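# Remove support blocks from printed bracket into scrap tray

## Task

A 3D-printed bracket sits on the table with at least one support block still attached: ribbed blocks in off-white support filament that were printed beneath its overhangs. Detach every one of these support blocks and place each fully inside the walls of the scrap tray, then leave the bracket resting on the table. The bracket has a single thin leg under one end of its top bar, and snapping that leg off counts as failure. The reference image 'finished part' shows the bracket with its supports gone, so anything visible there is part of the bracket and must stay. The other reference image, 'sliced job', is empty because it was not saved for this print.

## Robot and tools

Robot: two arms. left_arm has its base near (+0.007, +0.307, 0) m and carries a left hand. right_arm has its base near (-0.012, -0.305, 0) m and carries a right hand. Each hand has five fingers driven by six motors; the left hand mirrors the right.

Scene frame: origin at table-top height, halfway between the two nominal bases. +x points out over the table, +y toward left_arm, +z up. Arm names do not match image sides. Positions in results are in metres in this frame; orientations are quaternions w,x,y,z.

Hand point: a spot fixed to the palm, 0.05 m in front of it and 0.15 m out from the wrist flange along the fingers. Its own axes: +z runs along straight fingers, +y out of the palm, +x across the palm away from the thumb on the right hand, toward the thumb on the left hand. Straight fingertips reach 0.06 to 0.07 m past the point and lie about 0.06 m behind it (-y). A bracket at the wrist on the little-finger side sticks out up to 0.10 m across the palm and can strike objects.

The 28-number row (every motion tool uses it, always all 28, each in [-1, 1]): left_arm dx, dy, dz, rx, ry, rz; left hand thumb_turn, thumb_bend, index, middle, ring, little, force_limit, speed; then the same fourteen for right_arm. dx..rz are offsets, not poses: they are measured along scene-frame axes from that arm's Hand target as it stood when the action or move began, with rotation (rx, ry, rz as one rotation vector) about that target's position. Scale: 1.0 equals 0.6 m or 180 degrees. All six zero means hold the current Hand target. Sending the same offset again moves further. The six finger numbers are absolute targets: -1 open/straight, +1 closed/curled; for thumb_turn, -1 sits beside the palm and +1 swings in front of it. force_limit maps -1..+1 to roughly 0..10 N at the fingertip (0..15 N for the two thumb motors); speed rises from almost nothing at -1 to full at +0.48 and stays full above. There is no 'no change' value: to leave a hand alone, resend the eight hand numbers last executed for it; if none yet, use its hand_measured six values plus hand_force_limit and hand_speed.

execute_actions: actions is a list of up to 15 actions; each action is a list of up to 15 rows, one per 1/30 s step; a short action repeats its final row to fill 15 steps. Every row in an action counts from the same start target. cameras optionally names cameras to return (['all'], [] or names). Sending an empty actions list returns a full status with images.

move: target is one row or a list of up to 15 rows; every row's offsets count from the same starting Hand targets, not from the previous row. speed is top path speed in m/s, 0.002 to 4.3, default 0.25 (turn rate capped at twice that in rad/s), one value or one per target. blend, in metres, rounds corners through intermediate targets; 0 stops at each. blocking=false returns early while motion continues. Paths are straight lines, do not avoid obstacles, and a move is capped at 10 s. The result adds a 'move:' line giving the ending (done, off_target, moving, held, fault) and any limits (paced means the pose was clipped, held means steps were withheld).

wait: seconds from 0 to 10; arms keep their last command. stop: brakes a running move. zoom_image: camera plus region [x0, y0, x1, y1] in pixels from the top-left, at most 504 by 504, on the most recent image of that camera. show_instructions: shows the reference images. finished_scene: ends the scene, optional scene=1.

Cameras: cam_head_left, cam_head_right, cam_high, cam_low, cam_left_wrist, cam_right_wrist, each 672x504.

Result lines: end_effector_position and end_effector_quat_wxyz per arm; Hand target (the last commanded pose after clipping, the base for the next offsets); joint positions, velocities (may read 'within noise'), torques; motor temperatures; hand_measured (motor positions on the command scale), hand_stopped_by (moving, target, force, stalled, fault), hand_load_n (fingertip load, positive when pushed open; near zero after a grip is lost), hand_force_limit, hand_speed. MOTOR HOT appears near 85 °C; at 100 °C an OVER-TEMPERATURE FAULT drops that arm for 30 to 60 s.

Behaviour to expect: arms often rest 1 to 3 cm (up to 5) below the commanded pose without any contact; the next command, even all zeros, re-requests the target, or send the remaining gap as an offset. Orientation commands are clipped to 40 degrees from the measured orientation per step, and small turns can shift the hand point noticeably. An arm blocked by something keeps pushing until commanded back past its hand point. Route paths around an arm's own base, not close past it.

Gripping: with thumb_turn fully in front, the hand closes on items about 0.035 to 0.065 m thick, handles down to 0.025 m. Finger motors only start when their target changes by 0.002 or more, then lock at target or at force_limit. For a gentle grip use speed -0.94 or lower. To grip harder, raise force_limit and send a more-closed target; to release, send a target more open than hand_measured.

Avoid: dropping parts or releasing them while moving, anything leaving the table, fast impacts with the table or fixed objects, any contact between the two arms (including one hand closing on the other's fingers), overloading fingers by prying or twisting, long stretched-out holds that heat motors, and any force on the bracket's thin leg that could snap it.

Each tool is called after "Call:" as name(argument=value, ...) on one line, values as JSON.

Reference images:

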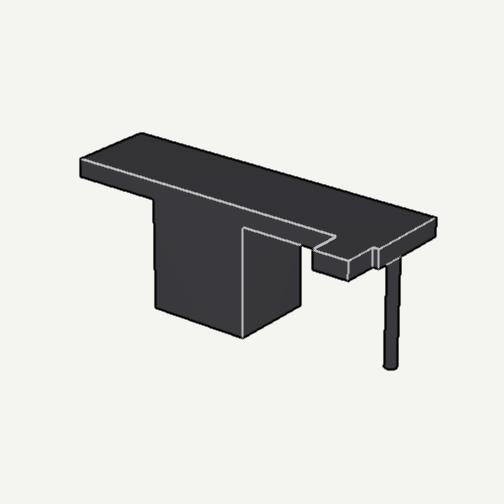

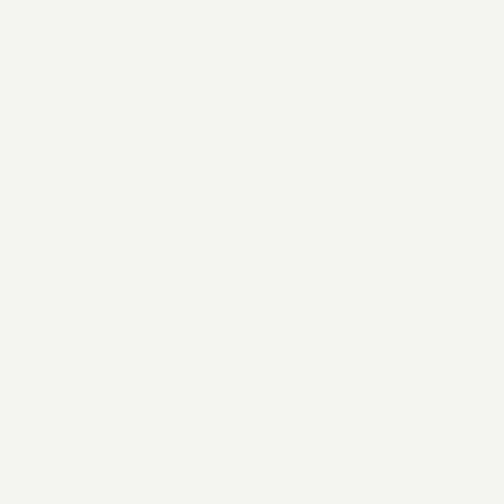

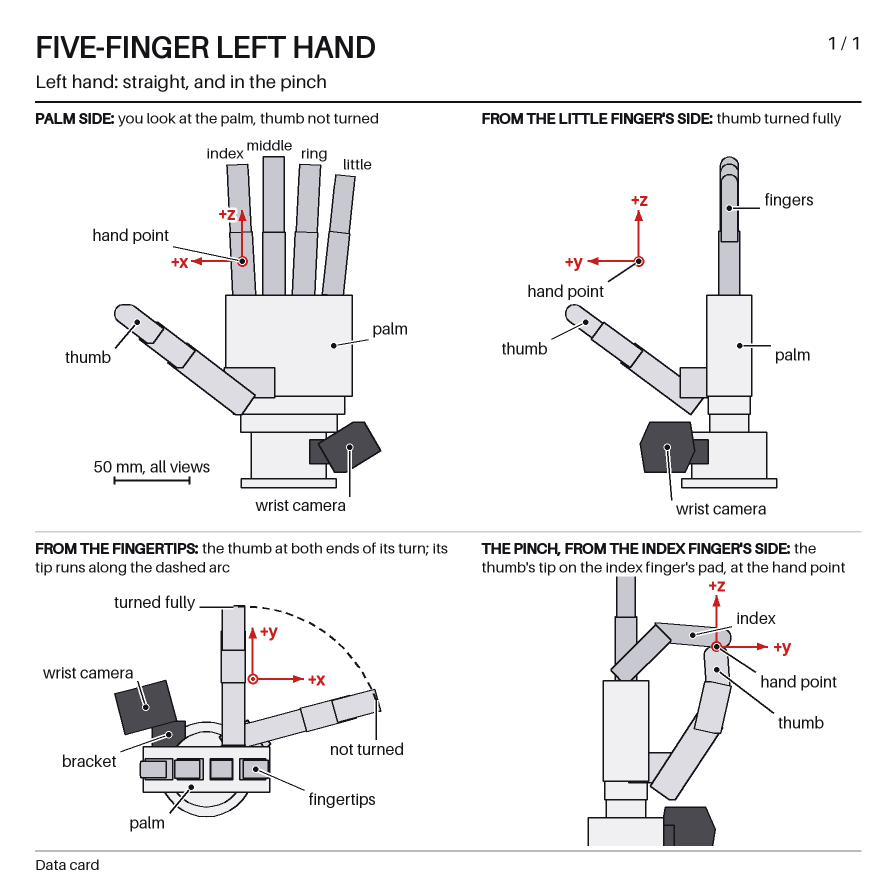

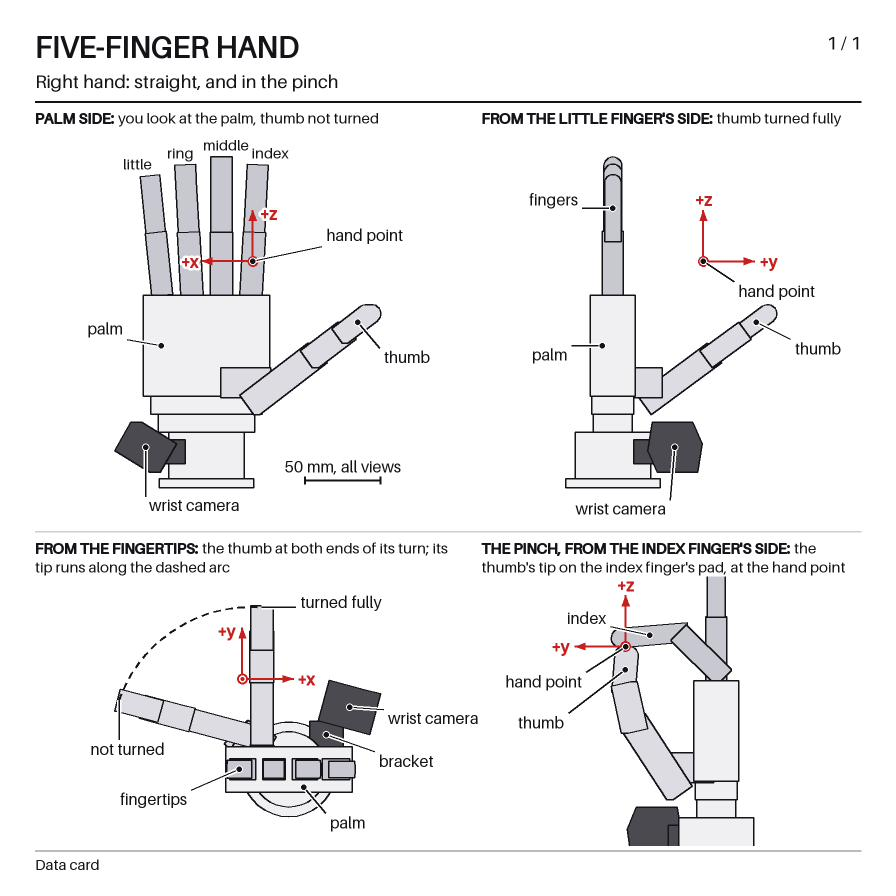

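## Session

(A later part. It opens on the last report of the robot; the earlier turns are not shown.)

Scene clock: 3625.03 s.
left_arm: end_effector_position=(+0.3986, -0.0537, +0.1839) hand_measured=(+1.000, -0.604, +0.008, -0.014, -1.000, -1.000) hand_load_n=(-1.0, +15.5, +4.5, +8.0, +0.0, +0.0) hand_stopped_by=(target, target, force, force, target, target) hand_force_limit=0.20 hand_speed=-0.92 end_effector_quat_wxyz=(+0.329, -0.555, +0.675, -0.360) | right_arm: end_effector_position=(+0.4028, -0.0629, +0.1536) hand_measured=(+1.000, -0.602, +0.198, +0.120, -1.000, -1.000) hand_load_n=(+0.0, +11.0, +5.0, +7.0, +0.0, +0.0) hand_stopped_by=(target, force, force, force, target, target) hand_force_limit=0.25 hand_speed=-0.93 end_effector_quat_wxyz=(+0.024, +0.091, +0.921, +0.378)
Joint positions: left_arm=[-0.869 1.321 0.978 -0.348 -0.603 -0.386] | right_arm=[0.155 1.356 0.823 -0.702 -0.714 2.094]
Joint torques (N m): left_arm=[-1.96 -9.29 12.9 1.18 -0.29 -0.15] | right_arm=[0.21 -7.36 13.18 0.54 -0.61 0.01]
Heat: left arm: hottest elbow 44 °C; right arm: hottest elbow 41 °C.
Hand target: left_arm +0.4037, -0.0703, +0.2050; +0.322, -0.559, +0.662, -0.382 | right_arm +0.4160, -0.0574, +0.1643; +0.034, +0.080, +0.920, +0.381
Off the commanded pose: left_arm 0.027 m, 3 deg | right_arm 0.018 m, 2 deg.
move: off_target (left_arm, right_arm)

Call:
move(target=[0, 0, 0, 0, 0, 0, 1, -0.6, -0.15, -0.15, -1, -1, 0.2, -0.9, 0, 0, 0, 0, 0, 0, 1, -0.2, 0.6, 0.6, -1, -1, 0.25, -0.93], speed=0.03, cameras=["cam_left_wrist", "cam_right_wrist", "cam_head_left"])

Scene clock: 3631.03 s.
left_arm: end_effector_position=(+0.3982, -0.0547, +0.1840) hand_measured=(+1.000, -0.600, -0.150, -0.150, -1.000, -1.000) hand_load_n=(-0.5, +1.0, +0.0, +0.0, +0.0, +0.0) hand_stopped_by=(target, target, target, target, target, target) hand_force_limit=0.20 hand_speed=-0.90 end_effector_quat_wxyz=(+0.327, -0.557, +0.672, -0.361) | right_arm: end_effector_position=(+0.4038, -0.0628, +0.1534) hand_measured=(+1.000, -0.602, +0.198, +0.120, -1.000, -1.000) hand_load_n=(+2.5, +11.5, +5.0, +6.0, +0.0, +0.0) hand_stopped_by=(target, force, force, force, target, target) hand_force_limit=0.25 hand_speed=-0.93 end_effector_quat_wxyz=(+0.024, +0.091, +0.921, +0.377)
Joint positions: left_arm=[-0.87 1.321 0.978 -0.348 -0.602 -0.395] | right_arm=[0.155 1.359 0.826 -0.702 -0.713 2.094]
Joint torques (N m): left_arm=[-1.96 -9.35 12.93 1.21 -0.31 -0.05] | right_arm=[0.15 -7.65 12.93 0.54 -0.61 0.01]
Heat: left arm: hottest elbow 44 °C; right arm: hottest elbow 41 °C.
Hand target: left_arm +0.4037, -0.0703, +0.2050; +0.322, -0.559, +0.662, -0.382 | right_arm +0.4159, -0.0574, +0.1641; +0.033, +0.080, +0.920, +0.381
Off the commanded pose: left_arm 0.027 m, 3 deg | right_arm 0.017 m, 2 deg.
move: off_target (left_arm, right_arm)
Images, in order (width x height): cam_head_left 672x504, cam_left_wrist 672x504, cam_right_wrist 672x504.

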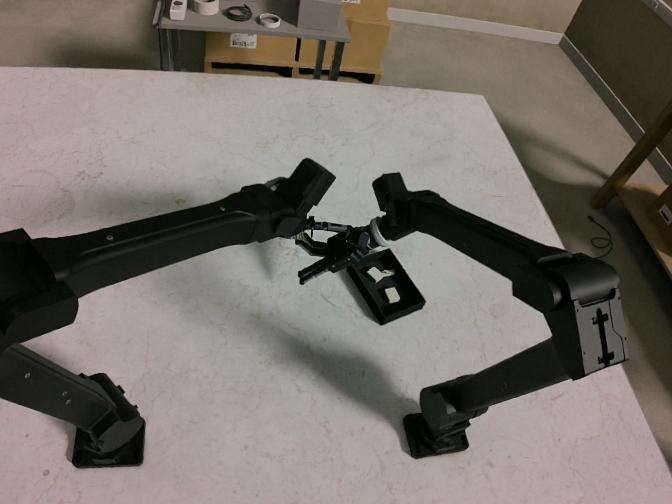

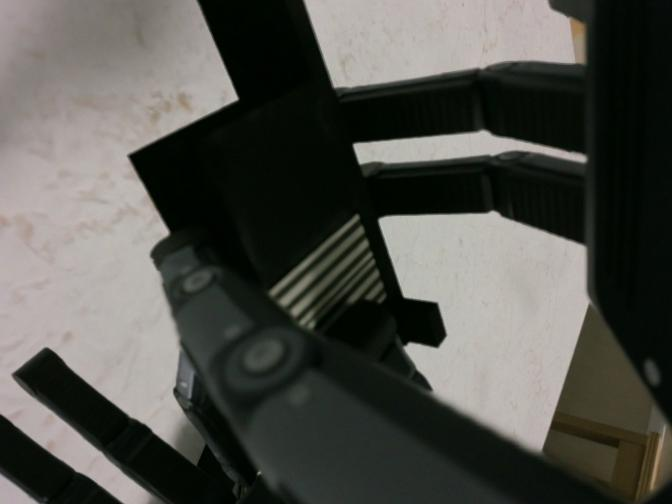

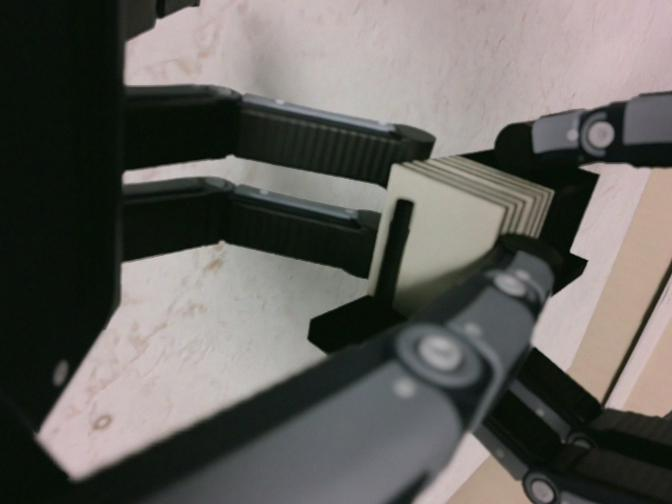

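Call:
move(target=[[0, 0, 0, 0, 0, 0, 1, -0.72, -0.15, -0.15, -1, -1, 0.2, -0.8, 0, 0, 0, 0, 0, 0, 1, -0.2, 0.6, 0.6, -1, -1, 0.25, -0.93],[-0.0038, -0.0252, 0, 0, 0, 0, 1, -0.72, -0.15, -0.15, -1, -1, 0.2, -0.8, 0, 0, 0, 0, 0, 0, 1, -0.2, 0.6, 0.6, -1, -1, 0.25, -0.93]], speed=0.03, cameras=["cam_left_wrist", "cam_right_wrist"])

Scene clock: 3641.27 s.
left_arm: end_effector_position=(+0.3916, -0.0659, +0.1818) hand_measured=(+1.000, -0.720, -0.150, -0.150, -1.000, -1.000) hand_load_n=(+0.0, +0.0, +0.0, +0.0, +0.0, +0.0) hand_stopped_by=(target, target, target, target, target, target) hand_force_limit=0.20 hand_speed=-0.80 end_effector_quat_wxyz=(+0.325, -0.558, +0.672, -0.364) | right_arm: end_effector_position=(+0.4038, -0.0627, +0.1532) hand_measured=(+1.000, -0.602, +0.198, +0.120, -1.000, -1.000) hand_load_n=(+2.0, +11.5, +5.0, +6.5, +0.0, +0.0) hand_stopped_by=(target, force, force, force, target, target) hand_force_limit=0.25 hand_speed=-0.93 end_effector_quat_wxyz=(+0.024, +0.091, +0.921, +0.377)
Joint positions: left_arm=[-0.898 1.334 0.984 -0.349 -0.62 -0.419] | right_arm=[0.155 1.36 0.826 -0.702 -0.714 2.094]
Joint torques (N m): left_arm=[-1.79 -8.53 14.63 0.85 -0.46 -0.02] | right_arm=[0.15 -7.71 12.92 0.53 -0.6 0.01]
Heat: left arm: hottest elbow 43 °C; right arm: hottest elbow 43 °C.
Hand target: left_arm +0.4014, -0.0854, +0.2051; +0.322, -0.559, +0.662, -0.382 | right_arm +0.4159, -0.0574, +0.1641; +0.033, +0.080, +0.920, +0.381
Off the commanded pose: left_arm 0.032 m, 2 deg | right_arm 0.017 m, 2 deg.
move: off_target (left_arm, right_arm)
Images, in order (width x height): cam_left_wrist 672x504, cam_right_wrist 672x504.

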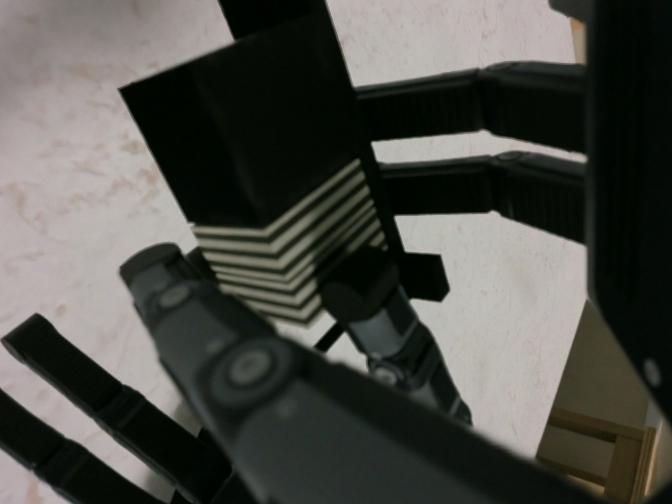

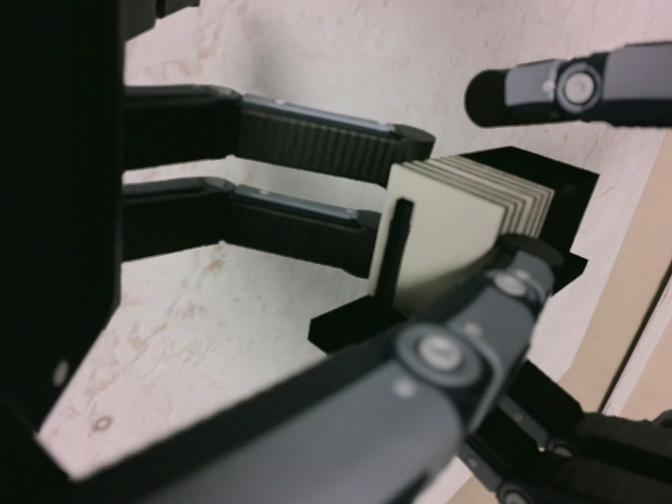

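Call:
zoom_image(camera="cam_left_wrist", region=[100, 60, 460, 420])

Scaled by 1.400 from the camera's 672x504 image, which has a finer 960x720 frame.

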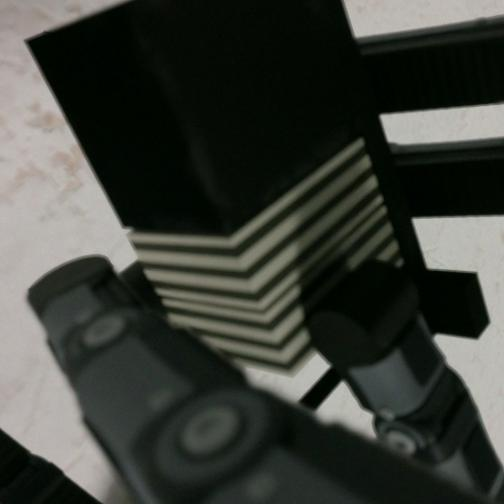

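Call:
move(target=[0.0175, 0.0085, 0.003, 0, 0, 0, 1, -0.72, -0.15, -0.15, -1, -1, 0.2, -0.8, 0, 0, 0, 0, 0, 0, 1, -0.2, 0.6, 0.6, -1, -1, 0.25, -0.93], speed=0.03, cameras=["cam_left_wrist", "cam_right_wrist"])

Call:
zoom_image(camera="cam_left_wrist", region=[100, 60, 460, 420])

Scene clock: 3670.63 s.
left_arm: end_effector_position=(+0.3947, -0.0666, +0.1840) hand_measured=(+1.000, -0.720, -0.150, -0.150, -1.000, -1.000) hand_load_n=(+0.0, +0.0, +0.0, +0.0, +0.0, +0.0) hand_stopped_by=(target, target, target, target, target, target) hand_force_limit=0.20 hand_speed=-0.80 end_effector_quat_wxyz=(+0.320, -0.559, +0.672, -0.366) | right_arm: end_effector_position=(+0.4038, -0.0627, +0.1532) hand_measured=(+1.000, -0.602, +0.198, +0.120, -1.000, -1.000) hand_load_n=(+2.0, +11.5, +5.0, +6.5, +0.0, +0.0) hand_stopped_by=(target, force, force, force, target, target) hand_force_limit=0.25 hand_speed=-0.93 end_effector_quat_wxyz=(+0.024, +0.091, +0.921, +0.377)
Joint positions: left_arm=[-0.888 1.335 0.991 -0.349 -0.604 -0.417] | right_arm=[0.155 1.36 0.826 -0.702 -0.714 2.094]
Joint torques (N m): left_arm=[-0.56 -8.35 14.65 1.17 -0.3 0.17] | right_arm=[0.15 -7.71 12.93 0.54 -0.6 0.01]
Heat: left arm: hottest elbow 44 °C; right arm: hottest elbow 45 °C.
Hand target: left_arm +0.4120, -0.0804, +0.2069; +0.322, -0.559, +0.662, -0.382 | right_arm +0.4159, -0.0574, +0.1641; +0.033, +0.080, +0.920, +0.381
Off the commanded pose: left_arm 0.032 m, 2 deg | right_arm 0.017 m, 2 deg.
move: off_target (left_arm, right_arm)
Images, in order (width x height): cam_left_wrist 672x504, cam_right_wrist 672x504.

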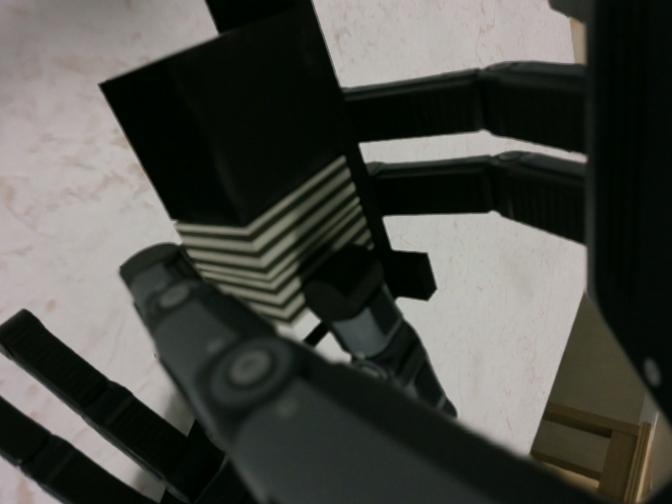

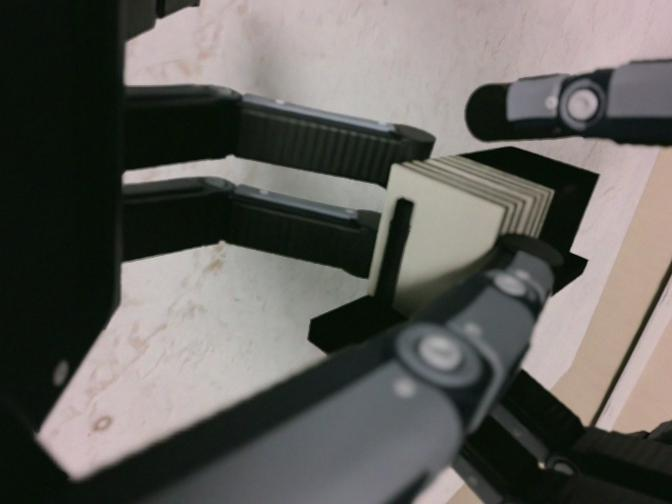

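Scaled by 1.400 from the camera's 672x504 image, which has a finer 960x720 frame.

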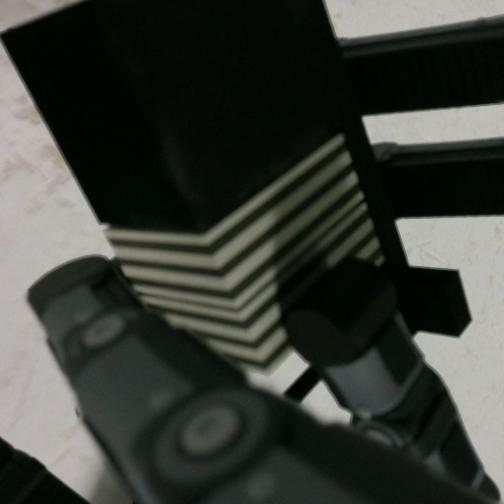

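Call:
move(target=[0.0083, 0.0142, 0.0, 0, 0, 0, 1, -0.72, -0.15, -0.15, -1, -1, 0.2, -0.8, 0, 0, 0, 0, 0, 0, 1, -0.2, 0.6, 0.6, -1, -1, 0.25, -0.93], speed=0.03, cameras=["cam_left_wrist", "cam_right_wrist"])

Call:
zoom_image(camera="cam_left_wrist", region=[100, 60, 460, 420])

Scene clock: 3683.27 s.
left_arm: end_effector_position=(+0.4008, -0.0600, +0.1823) hand_measured=(+1.000, -0.720, -0.150, -0.150, -1.000, -1.000) hand_load_n=(+0.0, +0.0, +0.0, -0.5, +0.0, +0.0) hand_stopped_by=(target, target, target, target, target, target) hand_force_limit=0.20 hand_speed=-0.80 end_effector_quat_wxyz=(+0.319, -0.560, +0.673, -0.362) | right_arm: end_effector_position=(+0.4038, -0.0627, +0.1532) hand_measured=(+1.000, -0.602, +0.198, +0.120, -1.000, -1.000) hand_load_n=(+2.0, +11.5, +5.0, +6.5, +0.0, +0.0) hand_stopped_by=(target, force, force, force, target, target) hand_force_limit=0.25 hand_speed=-0.93 end_effector_quat_wxyz=(+0.024, +0.091, +0.921, +0.377)
Joint positions: left_arm=[-0.867 1.337 0.991 -0.349 -0.587 -0.404] | right_arm=[0.155 1.36 0.826 -0.702 -0.714 2.094]
Joint torques (N m): left_arm=[-0.56 -9 13.9 1.5 -0.3 0.18] | right_arm=[0.21 -7.71 12.92 0.53 -0.6 0.01]
Heat: left arm: hottest elbow 43 °C; right arm: hottest elbow 45 °C.
Hand target: left_arm +0.4169, -0.0718, +0.2069; +0.322, -0.559, +0.662, -0.382 | right_arm +0.4159, -0.0574, +0.1641; +0.033, +0.080, +0.920, +0.381
Off the commanded pose: left_arm 0.032 m, 3 deg | right_arm 0.017 m, 2 deg.
move: off_target (left_arm, right_arm)
Images, in order (width x height): cam_left_wrist 672x504, cam_right_wrist 672x504.

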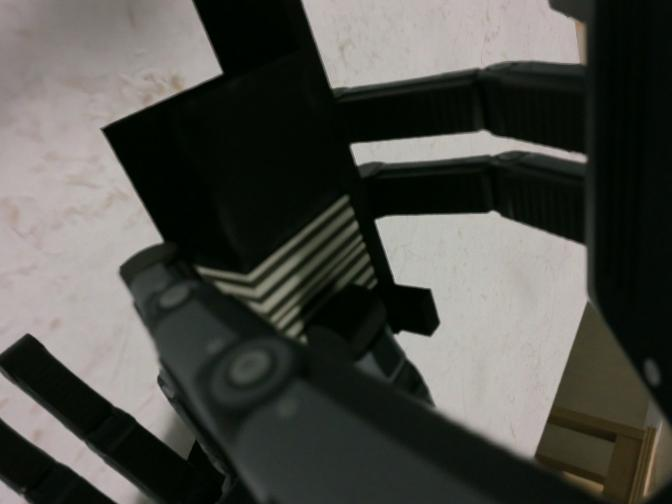

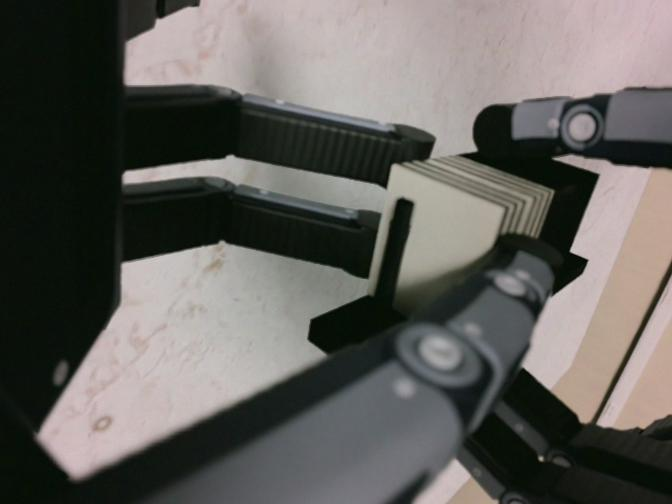

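Scaled by 1.400 from the camera's 672x504 image, which has a finer 960x720 frame.

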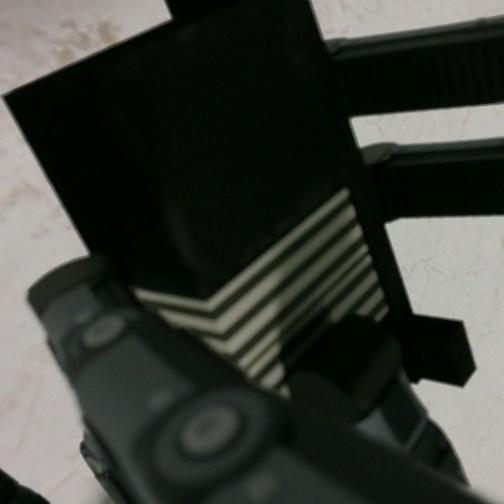

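Call:
move(target=[0, 0, 0, 0, 0, 0, 1, -0.6, -0.15, -0.15, -1, -1, -0.75, -0.9, 0, 0, 0, 0, 0, 0, 1, -0.2, 0.6, 0.6, -1, -1, 0.25, -0.93], speed=0.03)

Call:
move(target=[0, 0, 0, 0, 0, 0, 1, -0.6, 0.1, 0.1, -1, -1, -0.4, -0.9, 0, 0, 0, 0, 0, 0, 1, -0.2, 0.6, 0.6, -1, -1, 0.25, -0.93], speed=0.03, cameras=["cam_left_wrist", "cam_right_wrist"])

Scene clock: 3692.40 s.
left_arm: end_effector_position=(+0.4006, -0.0604, +0.1823) hand_measured=(+1.000, -0.630, -0.150, -0.150, -1.000, -1.000) hand_load_n=(-0.5, +2.0, +0.0, +0.0, +0.0, +0.0) hand_stopped_by=(target, force, target, target, target, target) hand_force_limit=-0.75 hand_speed=-0.90 end_effector_quat_wxyz=(+0.319, -0.558, +0.675, -0.362) | right_arm: end_effector_position=(+0.4038, -0.0627, +0.1532) hand_measured=(+1.000, -0.602, +0.198, +0.120, -1.000, -1.000) hand_load_n=(+2.5, +12.0, +4.5, +6.5, +0.0, +0.0) hand_stopped_by=(target, force, force, force, target, target) hand_force_limit=0.25 hand_speed=-0.93 end_effector_quat_wxyz=(+0.024, +0.091, +0.921, +0.377)
Joint positions: left_arm=[-0.867 1.337 0.991 -0.349 -0.584 -0.401] | right_arm=[0.155 1.36 0.826 -0.702 -0.714 2.094]
Joint torques (N m): left_arm=[-0.5 -9 13.89 1.5 -0.39 0.17] | right_arm=[0.21 -7.71 12.92 0.53 -0.59 0.01]
Heat: left arm: hottest elbow 43 °C; right arm: hottest elbow 46 °C.
Hand target: left_arm +0.4168, -0.0718, +0.2067; +0.322, -0.559, +0.662, -0.382 | right_arm +0.4159, -0.0574, +0.1641; +0.033, +0.080, +0.920, +0.381
Off the commanded pose: left_arm 0.032 m, 3 deg | right_arm 0.017 m, 2 deg.
move: off_target (left_arm, right_arm)

Scene clock: 3693.30 s.
left_arm: end_effector_position=(+0.4006, -0.0601, +0.1821) hand_measured=(+1.000, -0.632, +0.024, -0.012, -1.000, -1.000) hand_load_n=(+0.0, +9.0, +4.5, +3.0, +0.0, +0.0) hand_stopped_by=(target, force, force, force, target, target) hand_force_limit=-0.40 hand_speed=-0.90 end_effector_quat_wxyz=(+0.319, -0.558, +0.675, -0.362) | right_arm: end_effector_position=(+0.4037, -0.0626, +0.1533) hand_measured=(+1.000, -0.602, +0.198, +0.120, -1.000, -1.000) hand_load_n=(+0.5, +12.0, +4.0, +7.5, +0.0, +0.0) hand_stopped_by=(target, force, force, force, target, target) hand_force_limit=0.25 hand_speed=-0.93 end_effector_quat_wxyz=(+0.024, +0.091, +0.921, +0.378)
Joint positions: left_arm=[-0.866 1.337 0.991 -0.349 -0.584 -0.4] | right_arm=[0.155 1.36 0.826 -0.702 -0.715 2.093]
Joint torques (N m): left_arm=[-0.62 -9 13.87 1.48 -0.39 0.16] | right_arm=[0.21 -7.71 12.92 0.53 -0.56 0.01]
Heat: left arm: hottest elbow 43 °C; right arm: hottest elbow 46 °C.
Hand target: left_arm +0.4169, -0.0719, +0.2069; +0.322, -0.559, +0.662, -0.382 | right_arm +0.4159, -0.0574, +0.1641; +0.033, +0.080, +0.920, +0.381
Off the commanded pose: left_arm 0.032 m, 3 deg | right_arm 0.017 m, 2 deg.
move: off_target (left_arm, right_arm)
Images, in order (width x height): cam_left_wrist 672x504, cam_right_wrist 672x504.

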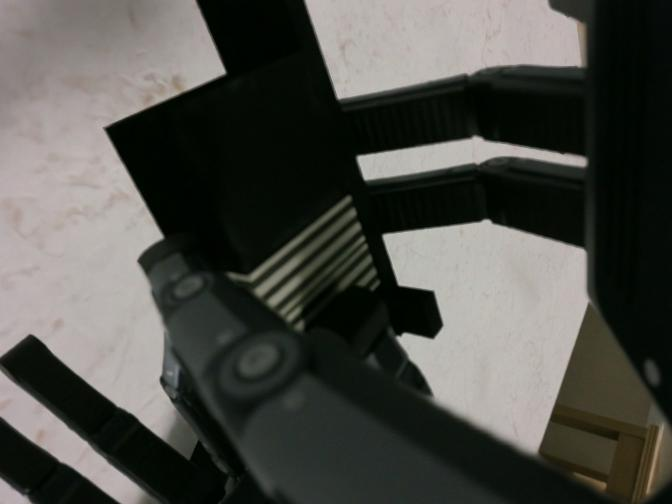

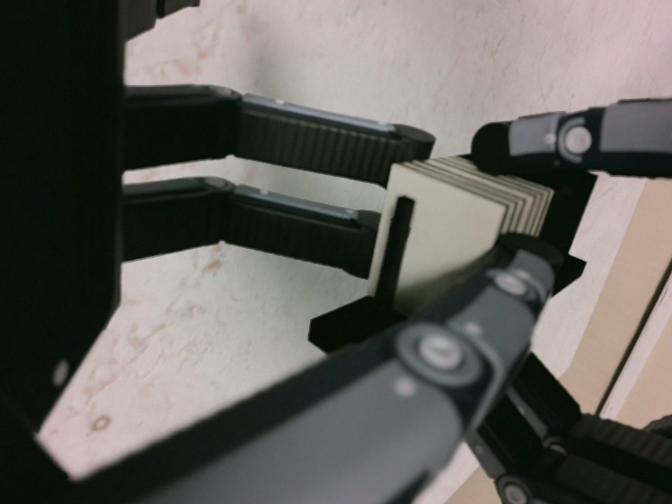

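Call:
move(target=[0, 0, 0, 0, 0, 0, 1, -0.6, 0.2, 0.2, -1, -1, 0.15, -0.92, 0, 0, 0, 0, 0, 0, 1, -0.2, 0.6, 0.6, -1, -1, 0.25, -0.93], speed=0.03)

Call:
wait(seconds=1.0)

Scene clock: 3701.13 s.
left_arm: end_effector_position=(+0.4007, -0.0602, +0.1823) hand_measured=(+1.000, -0.632, +0.030, +0.000, -1.000, -1.000) hand_load_n=(+1.0, +13.0, +4.5, +6.5, +0.0, +0.0) hand_stopped_by=(target, force, force, force, target, target) hand_force_limit=0.15 hand_speed=-0.92 end_effector_quat_wxyz=(+0.319, -0.558, +0.675, -0.362) | right_arm: end_effector_position=(+0.4036, -0.0625, +0.1534) hand_measured=(+1.000, -0.602, +0.198, +0.120, -1.000, -1.000) hand_load_n=(-0.5, +12.0, +4.0, +8.0, +0.0, +0.0) hand_stopped_by=(target, force, force, force, target, target) hand_force_limit=0.25 hand_speed=-0.93 end_effector_quat_wxyz=(+0.024, +0.091, +0.921, +0.378)
Joint positions: left_arm=[-0.866 1.337 0.991 -0.349 -0.584 -0.4] | right_arm=[0.155 1.36 0.826 -0.702 -0.715 2.093]
Joint torques (N m): left_arm=[-0.62 -9 13.87 1.48 -0.39 0.16] | right_arm=[0.21 -7.71 12.93 0.54 -0.56 0.02]
Heat: left arm: hottest elbow 43 °C; right arm: hottest elbow 46 °C.
Hand target: left_arm +0.4169, -0.0719, +0.2069; +0.322, -0.559, +0.662, -0.382 | right_arm +0.4159, -0.0574, +0.1641; +0.033, +0.080, +0.920, +0.381
Off the commanded pose: left_arm 0.032 m, 3 deg | right_arm 0.017 m, 2 deg.
move: off_target (left_arm, right_arm)

Scene clock: 3702.13 s.
left_arm: end_effector_position=(+0.4007, -0.0602, +0.1823) hand_measured=(+1.000, -0.632, +0.030, +0.000, -1.000, -1.000) hand_load_n=(+1.0, +13.0, +4.5, +7.0, +0.0, +0.0) hand_stopped_by=(target, force, force, force, target, target) hand_force_limit=0.15 hand_speed=-0.92 end_effector_quat_wxyz=(+0.319, -0.558, +0.675, -0.362) | right_arm: end_effector_position=(+0.4036, -0.0625, +0.1534) hand_measured=(+1.000, -0.602, +0.198, +0.120, -1.000, -1.000) hand_load_n=(-0.5, +12.0, +4.0, +8.0, +0.0, +0.0) hand_stopped_by=(target, force, force, force, target, target) hand_force_limit=0.25 hand_speed=-0.93 end_effector_quat_wxyz=(+0.024, +0.091, +0.921, +0.378)
Joint positions: left_arm=[-0.866 1.337 0.991 -0.349 -0.584 -0.4] | right_arm=[0.155 1.36 0.826 -0.702 -0.715 2.093]
Joint torques (N m): left_arm=[-0.62 -9.11 13.87 1.5 -0.39 0.16] | right_arm=[0.21 -7.71 12.93 0.53 -0.56 0.02]
Heat: left arm: hottest elbow 43 °C; right arm: hottest elbow 46 °C.
Hand target: left_arm +0.4169, -0.0719, +0.2069; +0.322, -0.559, +0.662, -0.382 | right_arm +0.4159, -0.0574, +0.1641; +0.033, +0.080, +0.920, +0.381
Off the commanded pose: left_arm 0.032 m, 3 deg | right_arm 0.017 m, 2 deg.
wait: 1.00 s; at rest by 0.17 s

Call:
move(target=[0, 0, 0, 0, 0, 0, 1, -0.6, 0.2, 0.2, 0.2, -1, -0.6, -0.9, 0, 0, 0, 0, 0, 0, 1, -0.2, 0.6, 0.6, -1, -1, 0.25, -0.93], speed=0.03, cameras=["cam_left_wrist", "cam_right_wrist"])

Scene clock: 3712.23 s.
left_arm: end_effector_position=(+0.4007, -0.0602, +0.1823) hand_measured=(+1.000, -0.632, +0.030, +0.000, +0.014, -1.000) hand_load_n=(+2.5, +13.5, +4.5, +6.0, +2.0, +0.0) hand_stopped_by=(target, force, force, force, force, target) hand_force_limit=-0.60 hand_speed=-0.90 end_effector_quat_wxyz=(+0.319, -0.558, +0.675, -0.362) | right_arm: end_effector_position=(+0.4036, -0.0625, +0.1534) hand_measured=(+1.000, -0.602, +0.198, +0.120, -1.000, -1.000) hand_load_n=(-0.5, +12.0, +4.0, +8.0, +0.0, +0.0) hand_stopped_by=(target, force, force, force, target, target) hand_force_limit=0.25 hand_speed=-0.93 end_effector_quat_wxyz=(+0.024, +0.090, +0.921, +0.378)
Joint positions: left_arm=[-0.866 1.337 0.991 -0.349 -0.584 -0.4] | right_arm=[0.155 1.36 0.826 -0.702 -0.715 2.092]
Joint torques (N m): left_arm=[-0.62 -9 13.85 1.47 -0.38 0.15] | right_arm=[0.21 -7.71 12.92 0.53 -0.56 0.02]
Heat: left arm: hottest elbow 43 °C; right arm: hottest elbow 46 °C.
Hand target: left_arm +0.4169, -0.0719, +0.2069; +0.322, -0.559, +0.662, -0.382 | right_arm +0.4159, -0.0574, +0.1641; +0.033, +0.080, +0.920, +0.381
Off the commanded pose: left_arm 0.032 m, 3 deg | right_arm 0.017 m, 2 deg.
move: off_target (left_arm, right_arm)
Images, in order (width x height): cam_left_wrist 672x504, cam_right_wrist 672x504.

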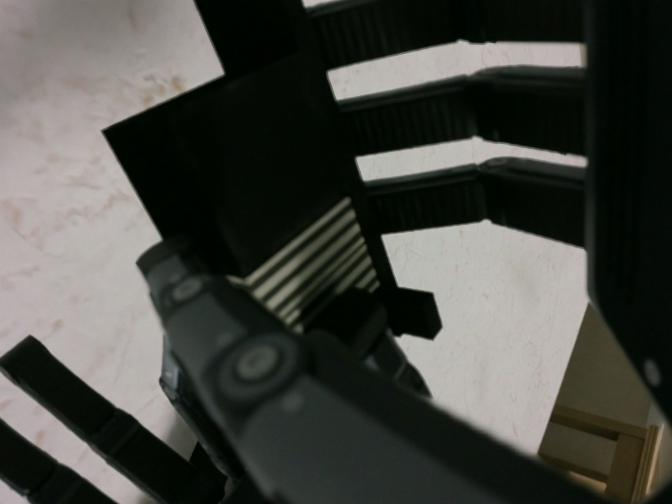

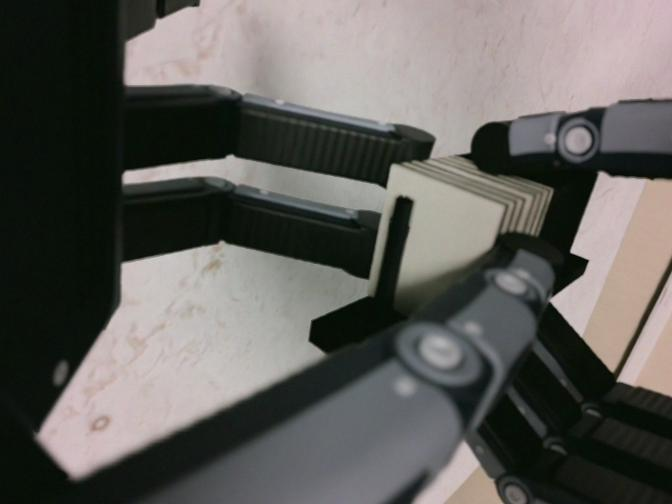

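Call:
move(target=[0.0164, -0.0028, 0, 0, 0, 0, 1, -0.6, 0.2, 0.2, 0.2, -1, -0.6, -0.9, -0.0493, 0.0085, 0, 0, 0, 0, 1, -0.2, 0.6, 0.6, -1, -1, 0.25, -0.93], speed=0.02, cameras=["cam_left_wrist", "cam_right_wrist"])

Scene clock: 3718.80 s.
left_arm: end_effector_position=(+0.4005, -0.0626, +0.1838) hand_measured=(+1.000, -0.634, +0.030, +0.000, +0.014, -1.000) hand_load_n=(+0.0, +16.5, +1.0, +4.0, +1.5, +0.0) hand_stopped_by=(target, force, force, force, force, target) hand_force_limit=-0.60 hand_speed=-0.90 end_effector_quat_wxyz=(+0.313, -0.554, +0.680, -0.365) | right_arm: end_effector_position=(+0.4010, -0.0649, +0.1568) hand_measured=(+1.000, -0.602, +0.198, +0.120, -1.000, -1.000) hand_load_n=(+4.0, +11.0, +5.5, +7.5, +0.0, -0.5) hand_stopped_by=(target, force, force, force, target, target) hand_force_limit=0.25 hand_speed=-0.93 end_effector_quat_wxyz=(+0.037, +0.089, +0.924, +0.369)
Joint positions: left_arm=[-0.863 1.337 0.995 -0.349 -0.565 -0.39] | right_arm=[0.159 1.333 0.815 -0.699 -0.687 2.094]
Joint torques (N m): left_arm=[0.26 -7.77 14.83 1.76 -0.7 0.15] | right_arm=[1.85 -10.7 8.25 0.58 -1.39 0.12]
Heat: left arm: hottest elbow 43 °C; right arm: hottest elbow 46 °C.
Hand target: left_arm +0.4268, -0.0734, +0.2068; +0.322, -0.559, +0.662, -0.382 | right_arm +0.3864, -0.0523, +0.1641; +0.034, +0.080, +0.920, +0.381
Off the commanded pose: left_arm 0.037 m, 3 deg | right_arm 0.021 m, 2 deg.
joint sent to its limit (right arm) — joint 6 (wrist roll), upper limit. The joint targets still meet the commanded pose.
move: off_target (left_arm, right_arm)
Images, in order (width x height): cam_left_wrist 672x504, cam_right_wrist 672x504.

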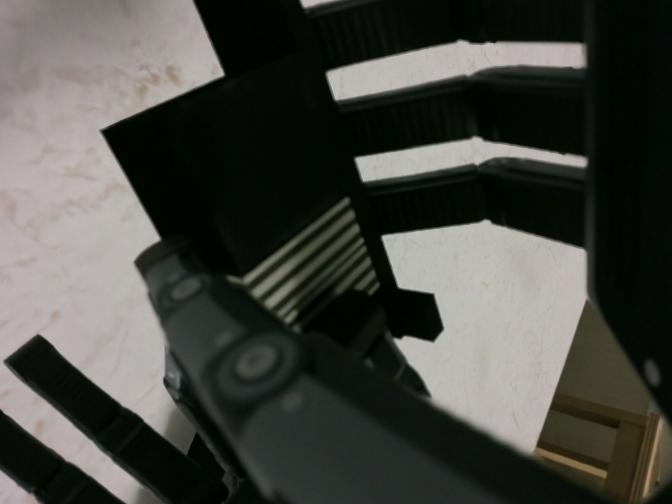

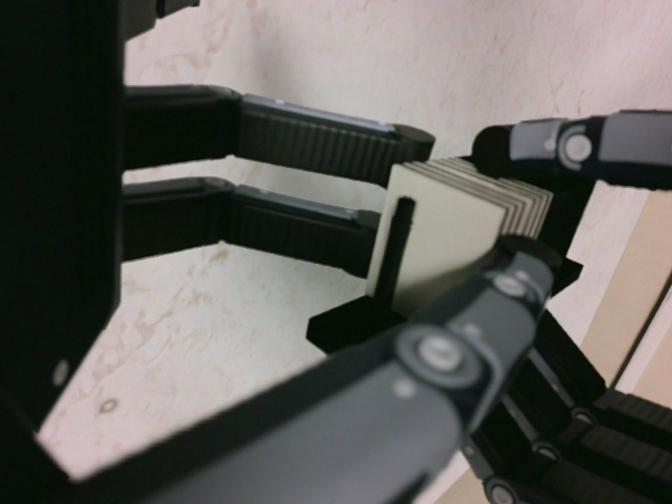

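Call:
move(target=[0, 0, 0, 0, 0, 0, 1, -0.6, 0.2, 0.2, 0.2, -1, -0.6, -0.9, -0.0246, 0.0042, 0, 0, 0, 0, 1, -0.2, 0.6, 0.6, -1, -1, 0.25, -0.93], speed=0.02, cameras=["cam_left_wrist", "cam_right_wrist"])

Scene clock: 3728.77 s.
left_arm: end_effector_position=(+0.3973, -0.0659, +0.1833) hand_measured=(+1.000, -0.634, +0.030, +0.000, +0.014, -1.000) hand_load_n=(-1.5, +19.0, +0.0, +3.0, +1.0, +0.0) hand_stopped_by=(target, force, force, force, force, target) hand_force_limit=-0.60 hand_speed=-0.90 end_effector_quat_wxyz=(+0.310, -0.549, +0.685, -0.366) | right_arm: end_effector_position=(+0.3952, -0.0680, +0.1563) hand_measured=(+1.000, -0.602, +0.198, +0.120, -1.000, -1.000) hand_load_n=(+6.5, +11.0, +6.0, +6.5, +0.0, +0.0) hand_stopped_by=(target, force, force, force, target, target) hand_force_limit=0.25 hand_speed=-0.93 end_effector_quat_wxyz=(+0.044, +0.089, +0.926, +0.364)
Joint positions: left_arm=[-0.869 1.337 0.995 -0.349 -0.557 -0.383] | right_arm=[0.159 1.308 0.794 -0.692 -0.672 2.094]
Joint torques (N m): left_arm=[0.73 -7.77 14.82 1.74 -0.99 0.12] | right_arm=[2.73 -10.99 7.69 0.24 -1.89 0.12]
Heat: left arm: hottest elbow 43 °C; right arm: hottest elbow 44 °C.
Hand target: left_arm +0.4267, -0.0735, +0.2068; +0.322, -0.559, +0.662, -0.382 | right_arm +0.3716, -0.0498, +0.1641; +0.034, +0.080, +0.920, +0.381
Off the commanded pose: left_arm 0.038 m, 4 deg | right_arm 0.031 m, 3 deg.
joint sent to its limit (right arm) — joint 6 (wrist roll), upper limit. The joint targets still meet the commanded pose.
move: off_target (left_arm, right_arm)
Images, in order (width x height): cam_left_wrist 672x504, cam_right_wrist 672x504.

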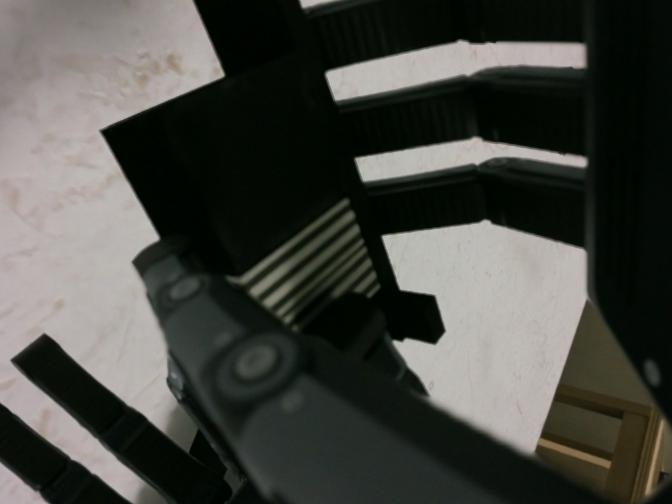

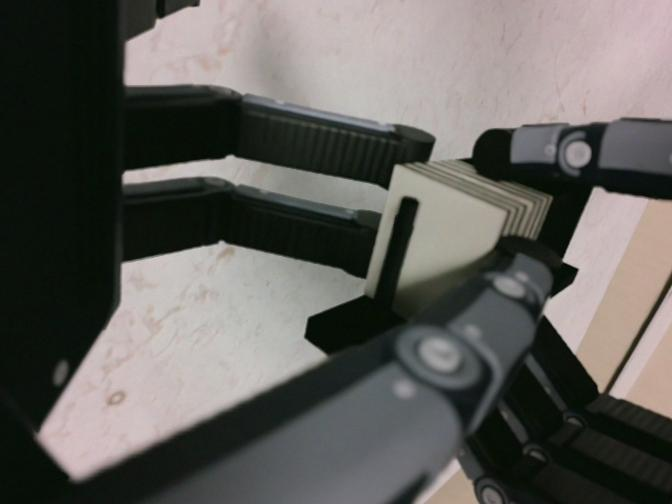

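Call:
move(target=[-0.0164, 0.0028, 0, 0, 0, 0, 1, -0.6, 0.2, 0.2, 0.2, -1, -0.6, -0.9, 0.0739, -0.0127, 0, 0, 0, 0, 1, -0.2, 0.6, 0.6, -1, -1, 0.25, -0.93], speed=0.03, cameras=["cam_left_wrist", "cam_right_wrist"])

Scene clock: 3756.53 s.
left_arm: end_effector_position=(+0.4013, -0.0600, +0.1850) hand_measured=(+1.000, -0.634, +0.030, +0.000, +0.014, -1.000) hand_load_n=(+2.0, +13.5, +4.0, +6.0, +1.5, +0.0) hand_stopped_by=(target, force, force, force, force, target) hand_force_limit=-0.60 hand_speed=-0.90 end_effector_quat_wxyz=(+0.322, -0.552, +0.679, -0.362) | right_arm: end_effector_position=(+0.4043, -0.0616, +0.1558) hand_measured=(+1.000, -0.602, +0.198, +0.120, -1.000, -1.000) hand_load_n=(+0.0, +12.5, +3.5, +6.0, +0.0, +0.0) hand_stopped_by=(target, force, force, force, target, target) hand_force_limit=0.25 hand_speed=-0.93 end_effector_quat_wxyz=(+0.029, +0.087, +0.921, +0.380)
Joint positions: left_arm=[-0.866 1.335 0.995 -0.351 -0.583 -0.383] | right_arm=[0.157 1.356 0.824 -0.692 -0.715 2.091]
Joint torques (N m): left_arm=[-0.62 -8.88 13.53 1.51 -0.43 -0.02] | right_arm=[0.15 -7.36 13.05 0.16 -0.54 0.05]
Motor temperatures (°C): left_arm=[21 25 43 22 21 19] | right_arm=[22 22 41 22 28 21]
Heat: left arm: hottest elbow 43 °C; right arm: hottest elbow 41 °C.
Hand target: left_arm +0.4168, -0.0718, +0.2068; +0.322, -0.559, +0.662, -0.382 | right_arm +0.4160, -0.0573, +0.1641; +0.033, +0.080, +0.920, +0.381
Off the commanded pose: left_arm 0.029 m, 3 deg | right_arm 0.015 m, 1 deg.
move: off_target (left_arm, right_arm)
Images, in order (width x height): cam_left_wrist 672x504, cam_right_wrist 672x504.

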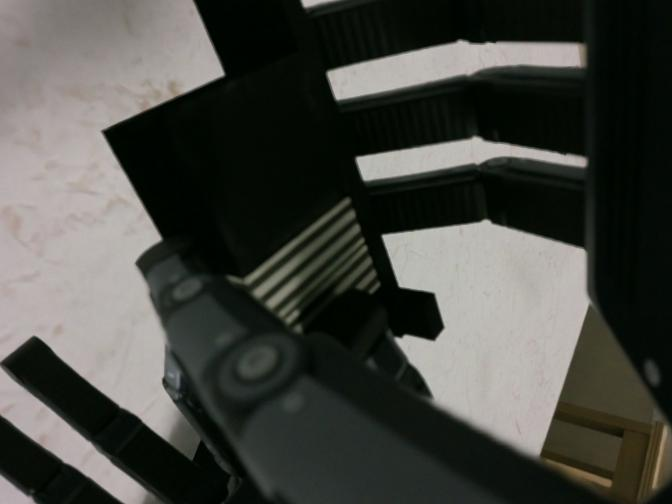

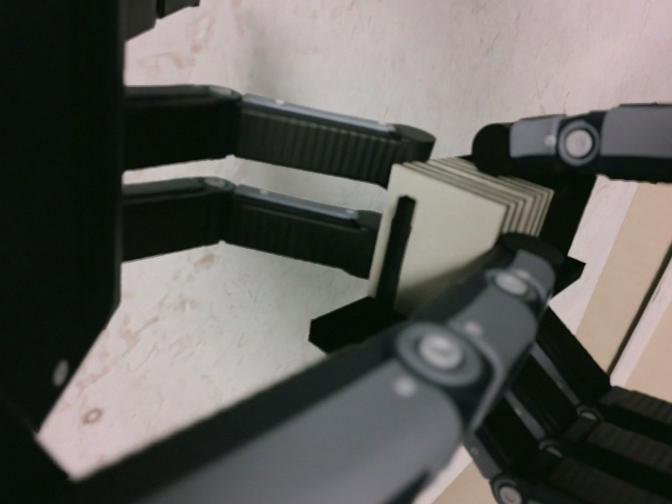

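Call:
move(target=[0, 0, -0.0167, 0, 0, 0, 1, -0.6, 0.2, 0.2, 0.2, -1, -0.6, -0.9, 0, 0, 0.0333, 0, 0, 0, 1, -0.2, 0.6, 0.6, -1, -1, 0.25, -0.93], speed=0.02, cameras=["cam_left_wrist", "cam_right_wrist"])

Scene clock: 3762.73 s.
left_arm: end_effector_position=(+0.4031, -0.0617, +0.1873) hand_measured=(+1.000, -0.634, +0.030, +0.000, +0.014, -1.000) hand_load_n=(+0.0, +13.5, +3.0, +6.0, +3.0, +0.0) hand_stopped_by=(target, force, force, force, force, target) hand_force_limit=-0.60 hand_speed=-0.90 end_effector_quat_wxyz=(+0.322, -0.553, +0.675, -0.367) | right_arm: end_effector_position=(+0.4050, -0.0635, +0.1590) hand_measured=(+1.000, -0.602, +0.198, +0.120, -1.000, -1.000) hand_load_n=(-2.5, +11.5, +4.0, +8.5, +0.0, +0.0) hand_stopped_by=(target, force, force, force, target, target) hand_force_limit=0.25 hand_speed=-0.93 end_effector_quat_wxyz=(+0.018, +0.094, +0.924, +0.371)
Joint positions: left_arm=[-0.866 1.335 0.995 -0.338 -0.584 -0.383] | right_arm=[0.155 1.356 0.85 -0.75 -0.704 2.091]
Joint torques (N m): left_arm=[-0.62 -8.12 12.05 2.07 -0.37 -0.02] | right_arm=[0.21 -9.93 13.59 0.03 -0.95 0.04]
Heat: left arm: hottest elbow 43 °C; right arm: hottest elbow 42 °C.
Hand target: left_arm +0.4168, -0.0719, +0.1968; +0.322, -0.559, +0.662, -0.382 | right_arm +0.4158, -0.0573, +0.1840; +0.033, +0.080, +0.921, +0.381
Off the commanded pose: left_arm 0.020 m, 2 deg | right_arm 0.028 m, 3 deg.
move: off_target (left_arm, right_arm)
Images, in order (width x height): cam_left_wrist 672x504, cam_right_wrist 672x504.

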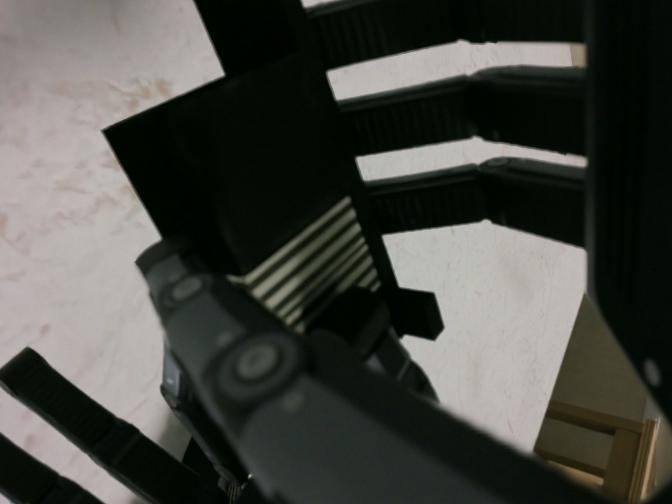

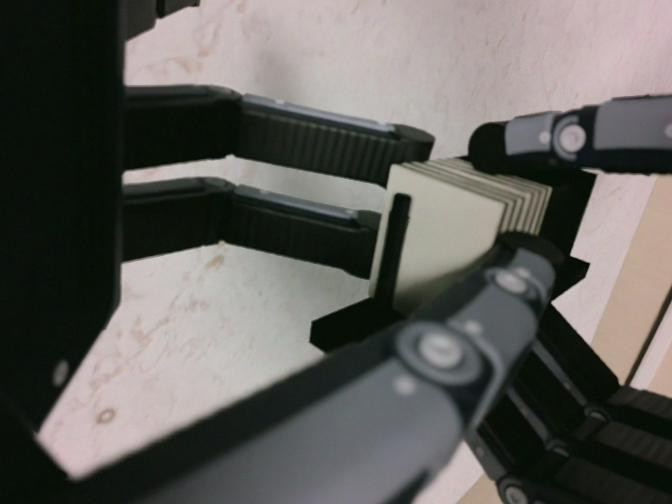

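Call:
move(target=[0, 0, -0.0167, 0, 0, 0, 1, -0.6, 0.2, 0.2, 0.2, -1, -0.6, -0.9, 0, 0, 0.0333, 0, 0, 0, 1, -0.2, 0.6, 0.6, -1, -1, 0.25, -0.93], speed=0.02, cameras=["cam_left_wrist", "cam_right_wrist"])

Scene clock: 3767.97 s.
left_arm: end_effector_position=(+0.4098, -0.0662, +0.1860) hand_measured=(+1.000, -0.634, +0.030, +0.000, +0.014, -1.000) hand_load_n=(+1.5, +14.0, +3.5, +5.5, +1.5, +0.0) hand_stopped_by=(target, force, force, force, force, target) hand_force_limit=-0.60 hand_speed=-0.90 end_effector_quat_wxyz=(+0.324, -0.554, +0.669, -0.376) | right_arm: end_effector_position=(+0.4037, -0.0642, +0.1805) hand_measured=(+1.000, -0.602, +0.198, +0.120, -1.000, -1.000) hand_load_n=(+1.5, +11.5, +5.0, +6.0, +0.0, +0.0) hand_stopped_by=(target, force, force, force, target, target) hand_force_limit=0.25 hand_speed=-0.93 end_effector_quat_wxyz=(+0.015, +0.095, +0.922, +0.374)
Joint positions: left_arm=[-0.862 1.35 0.995 -0.301 -0.586 -0.383] | right_arm=[0.152 1.325 0.881 -0.814 -0.713 2.091]
Joint torques (N m): left_arm=[-0.85 -8.64 10.58 1.84 -0.27 -0.01] | right_arm=[0.5 -9.11 14.24 0.17 -0.63 0.04]
Heat: left arm: hottest elbow 42 °C; right arm: hottest elbow 42 °C.
Hand target: left_arm +0.4169, -0.0718, +0.1869; +0.322, -0.559, +0.662, -0.382 | right_arm +0.4159, -0.0574, +0.2040; +0.033, +0.080, +0.920, +0.381
Off the commanded pose: left_arm 0.009 m, 1 deg | right_arm 0.027 m, 3 deg.
move: off_target (right_arm)
Images, in order (width x height): cam_left_wrist 672x504, cam_right_wrist 672x504.

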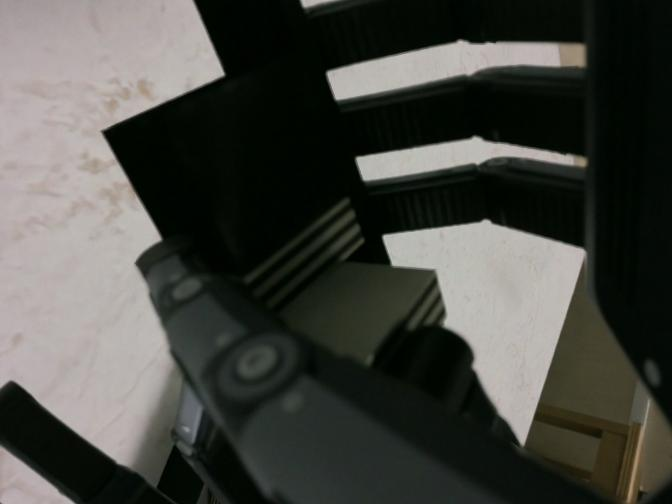

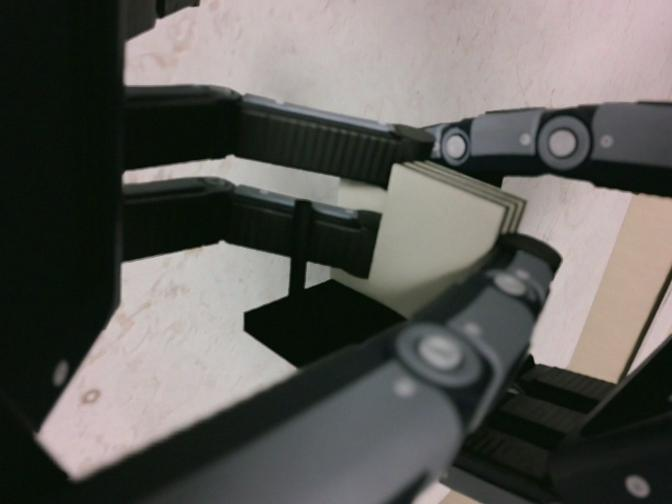

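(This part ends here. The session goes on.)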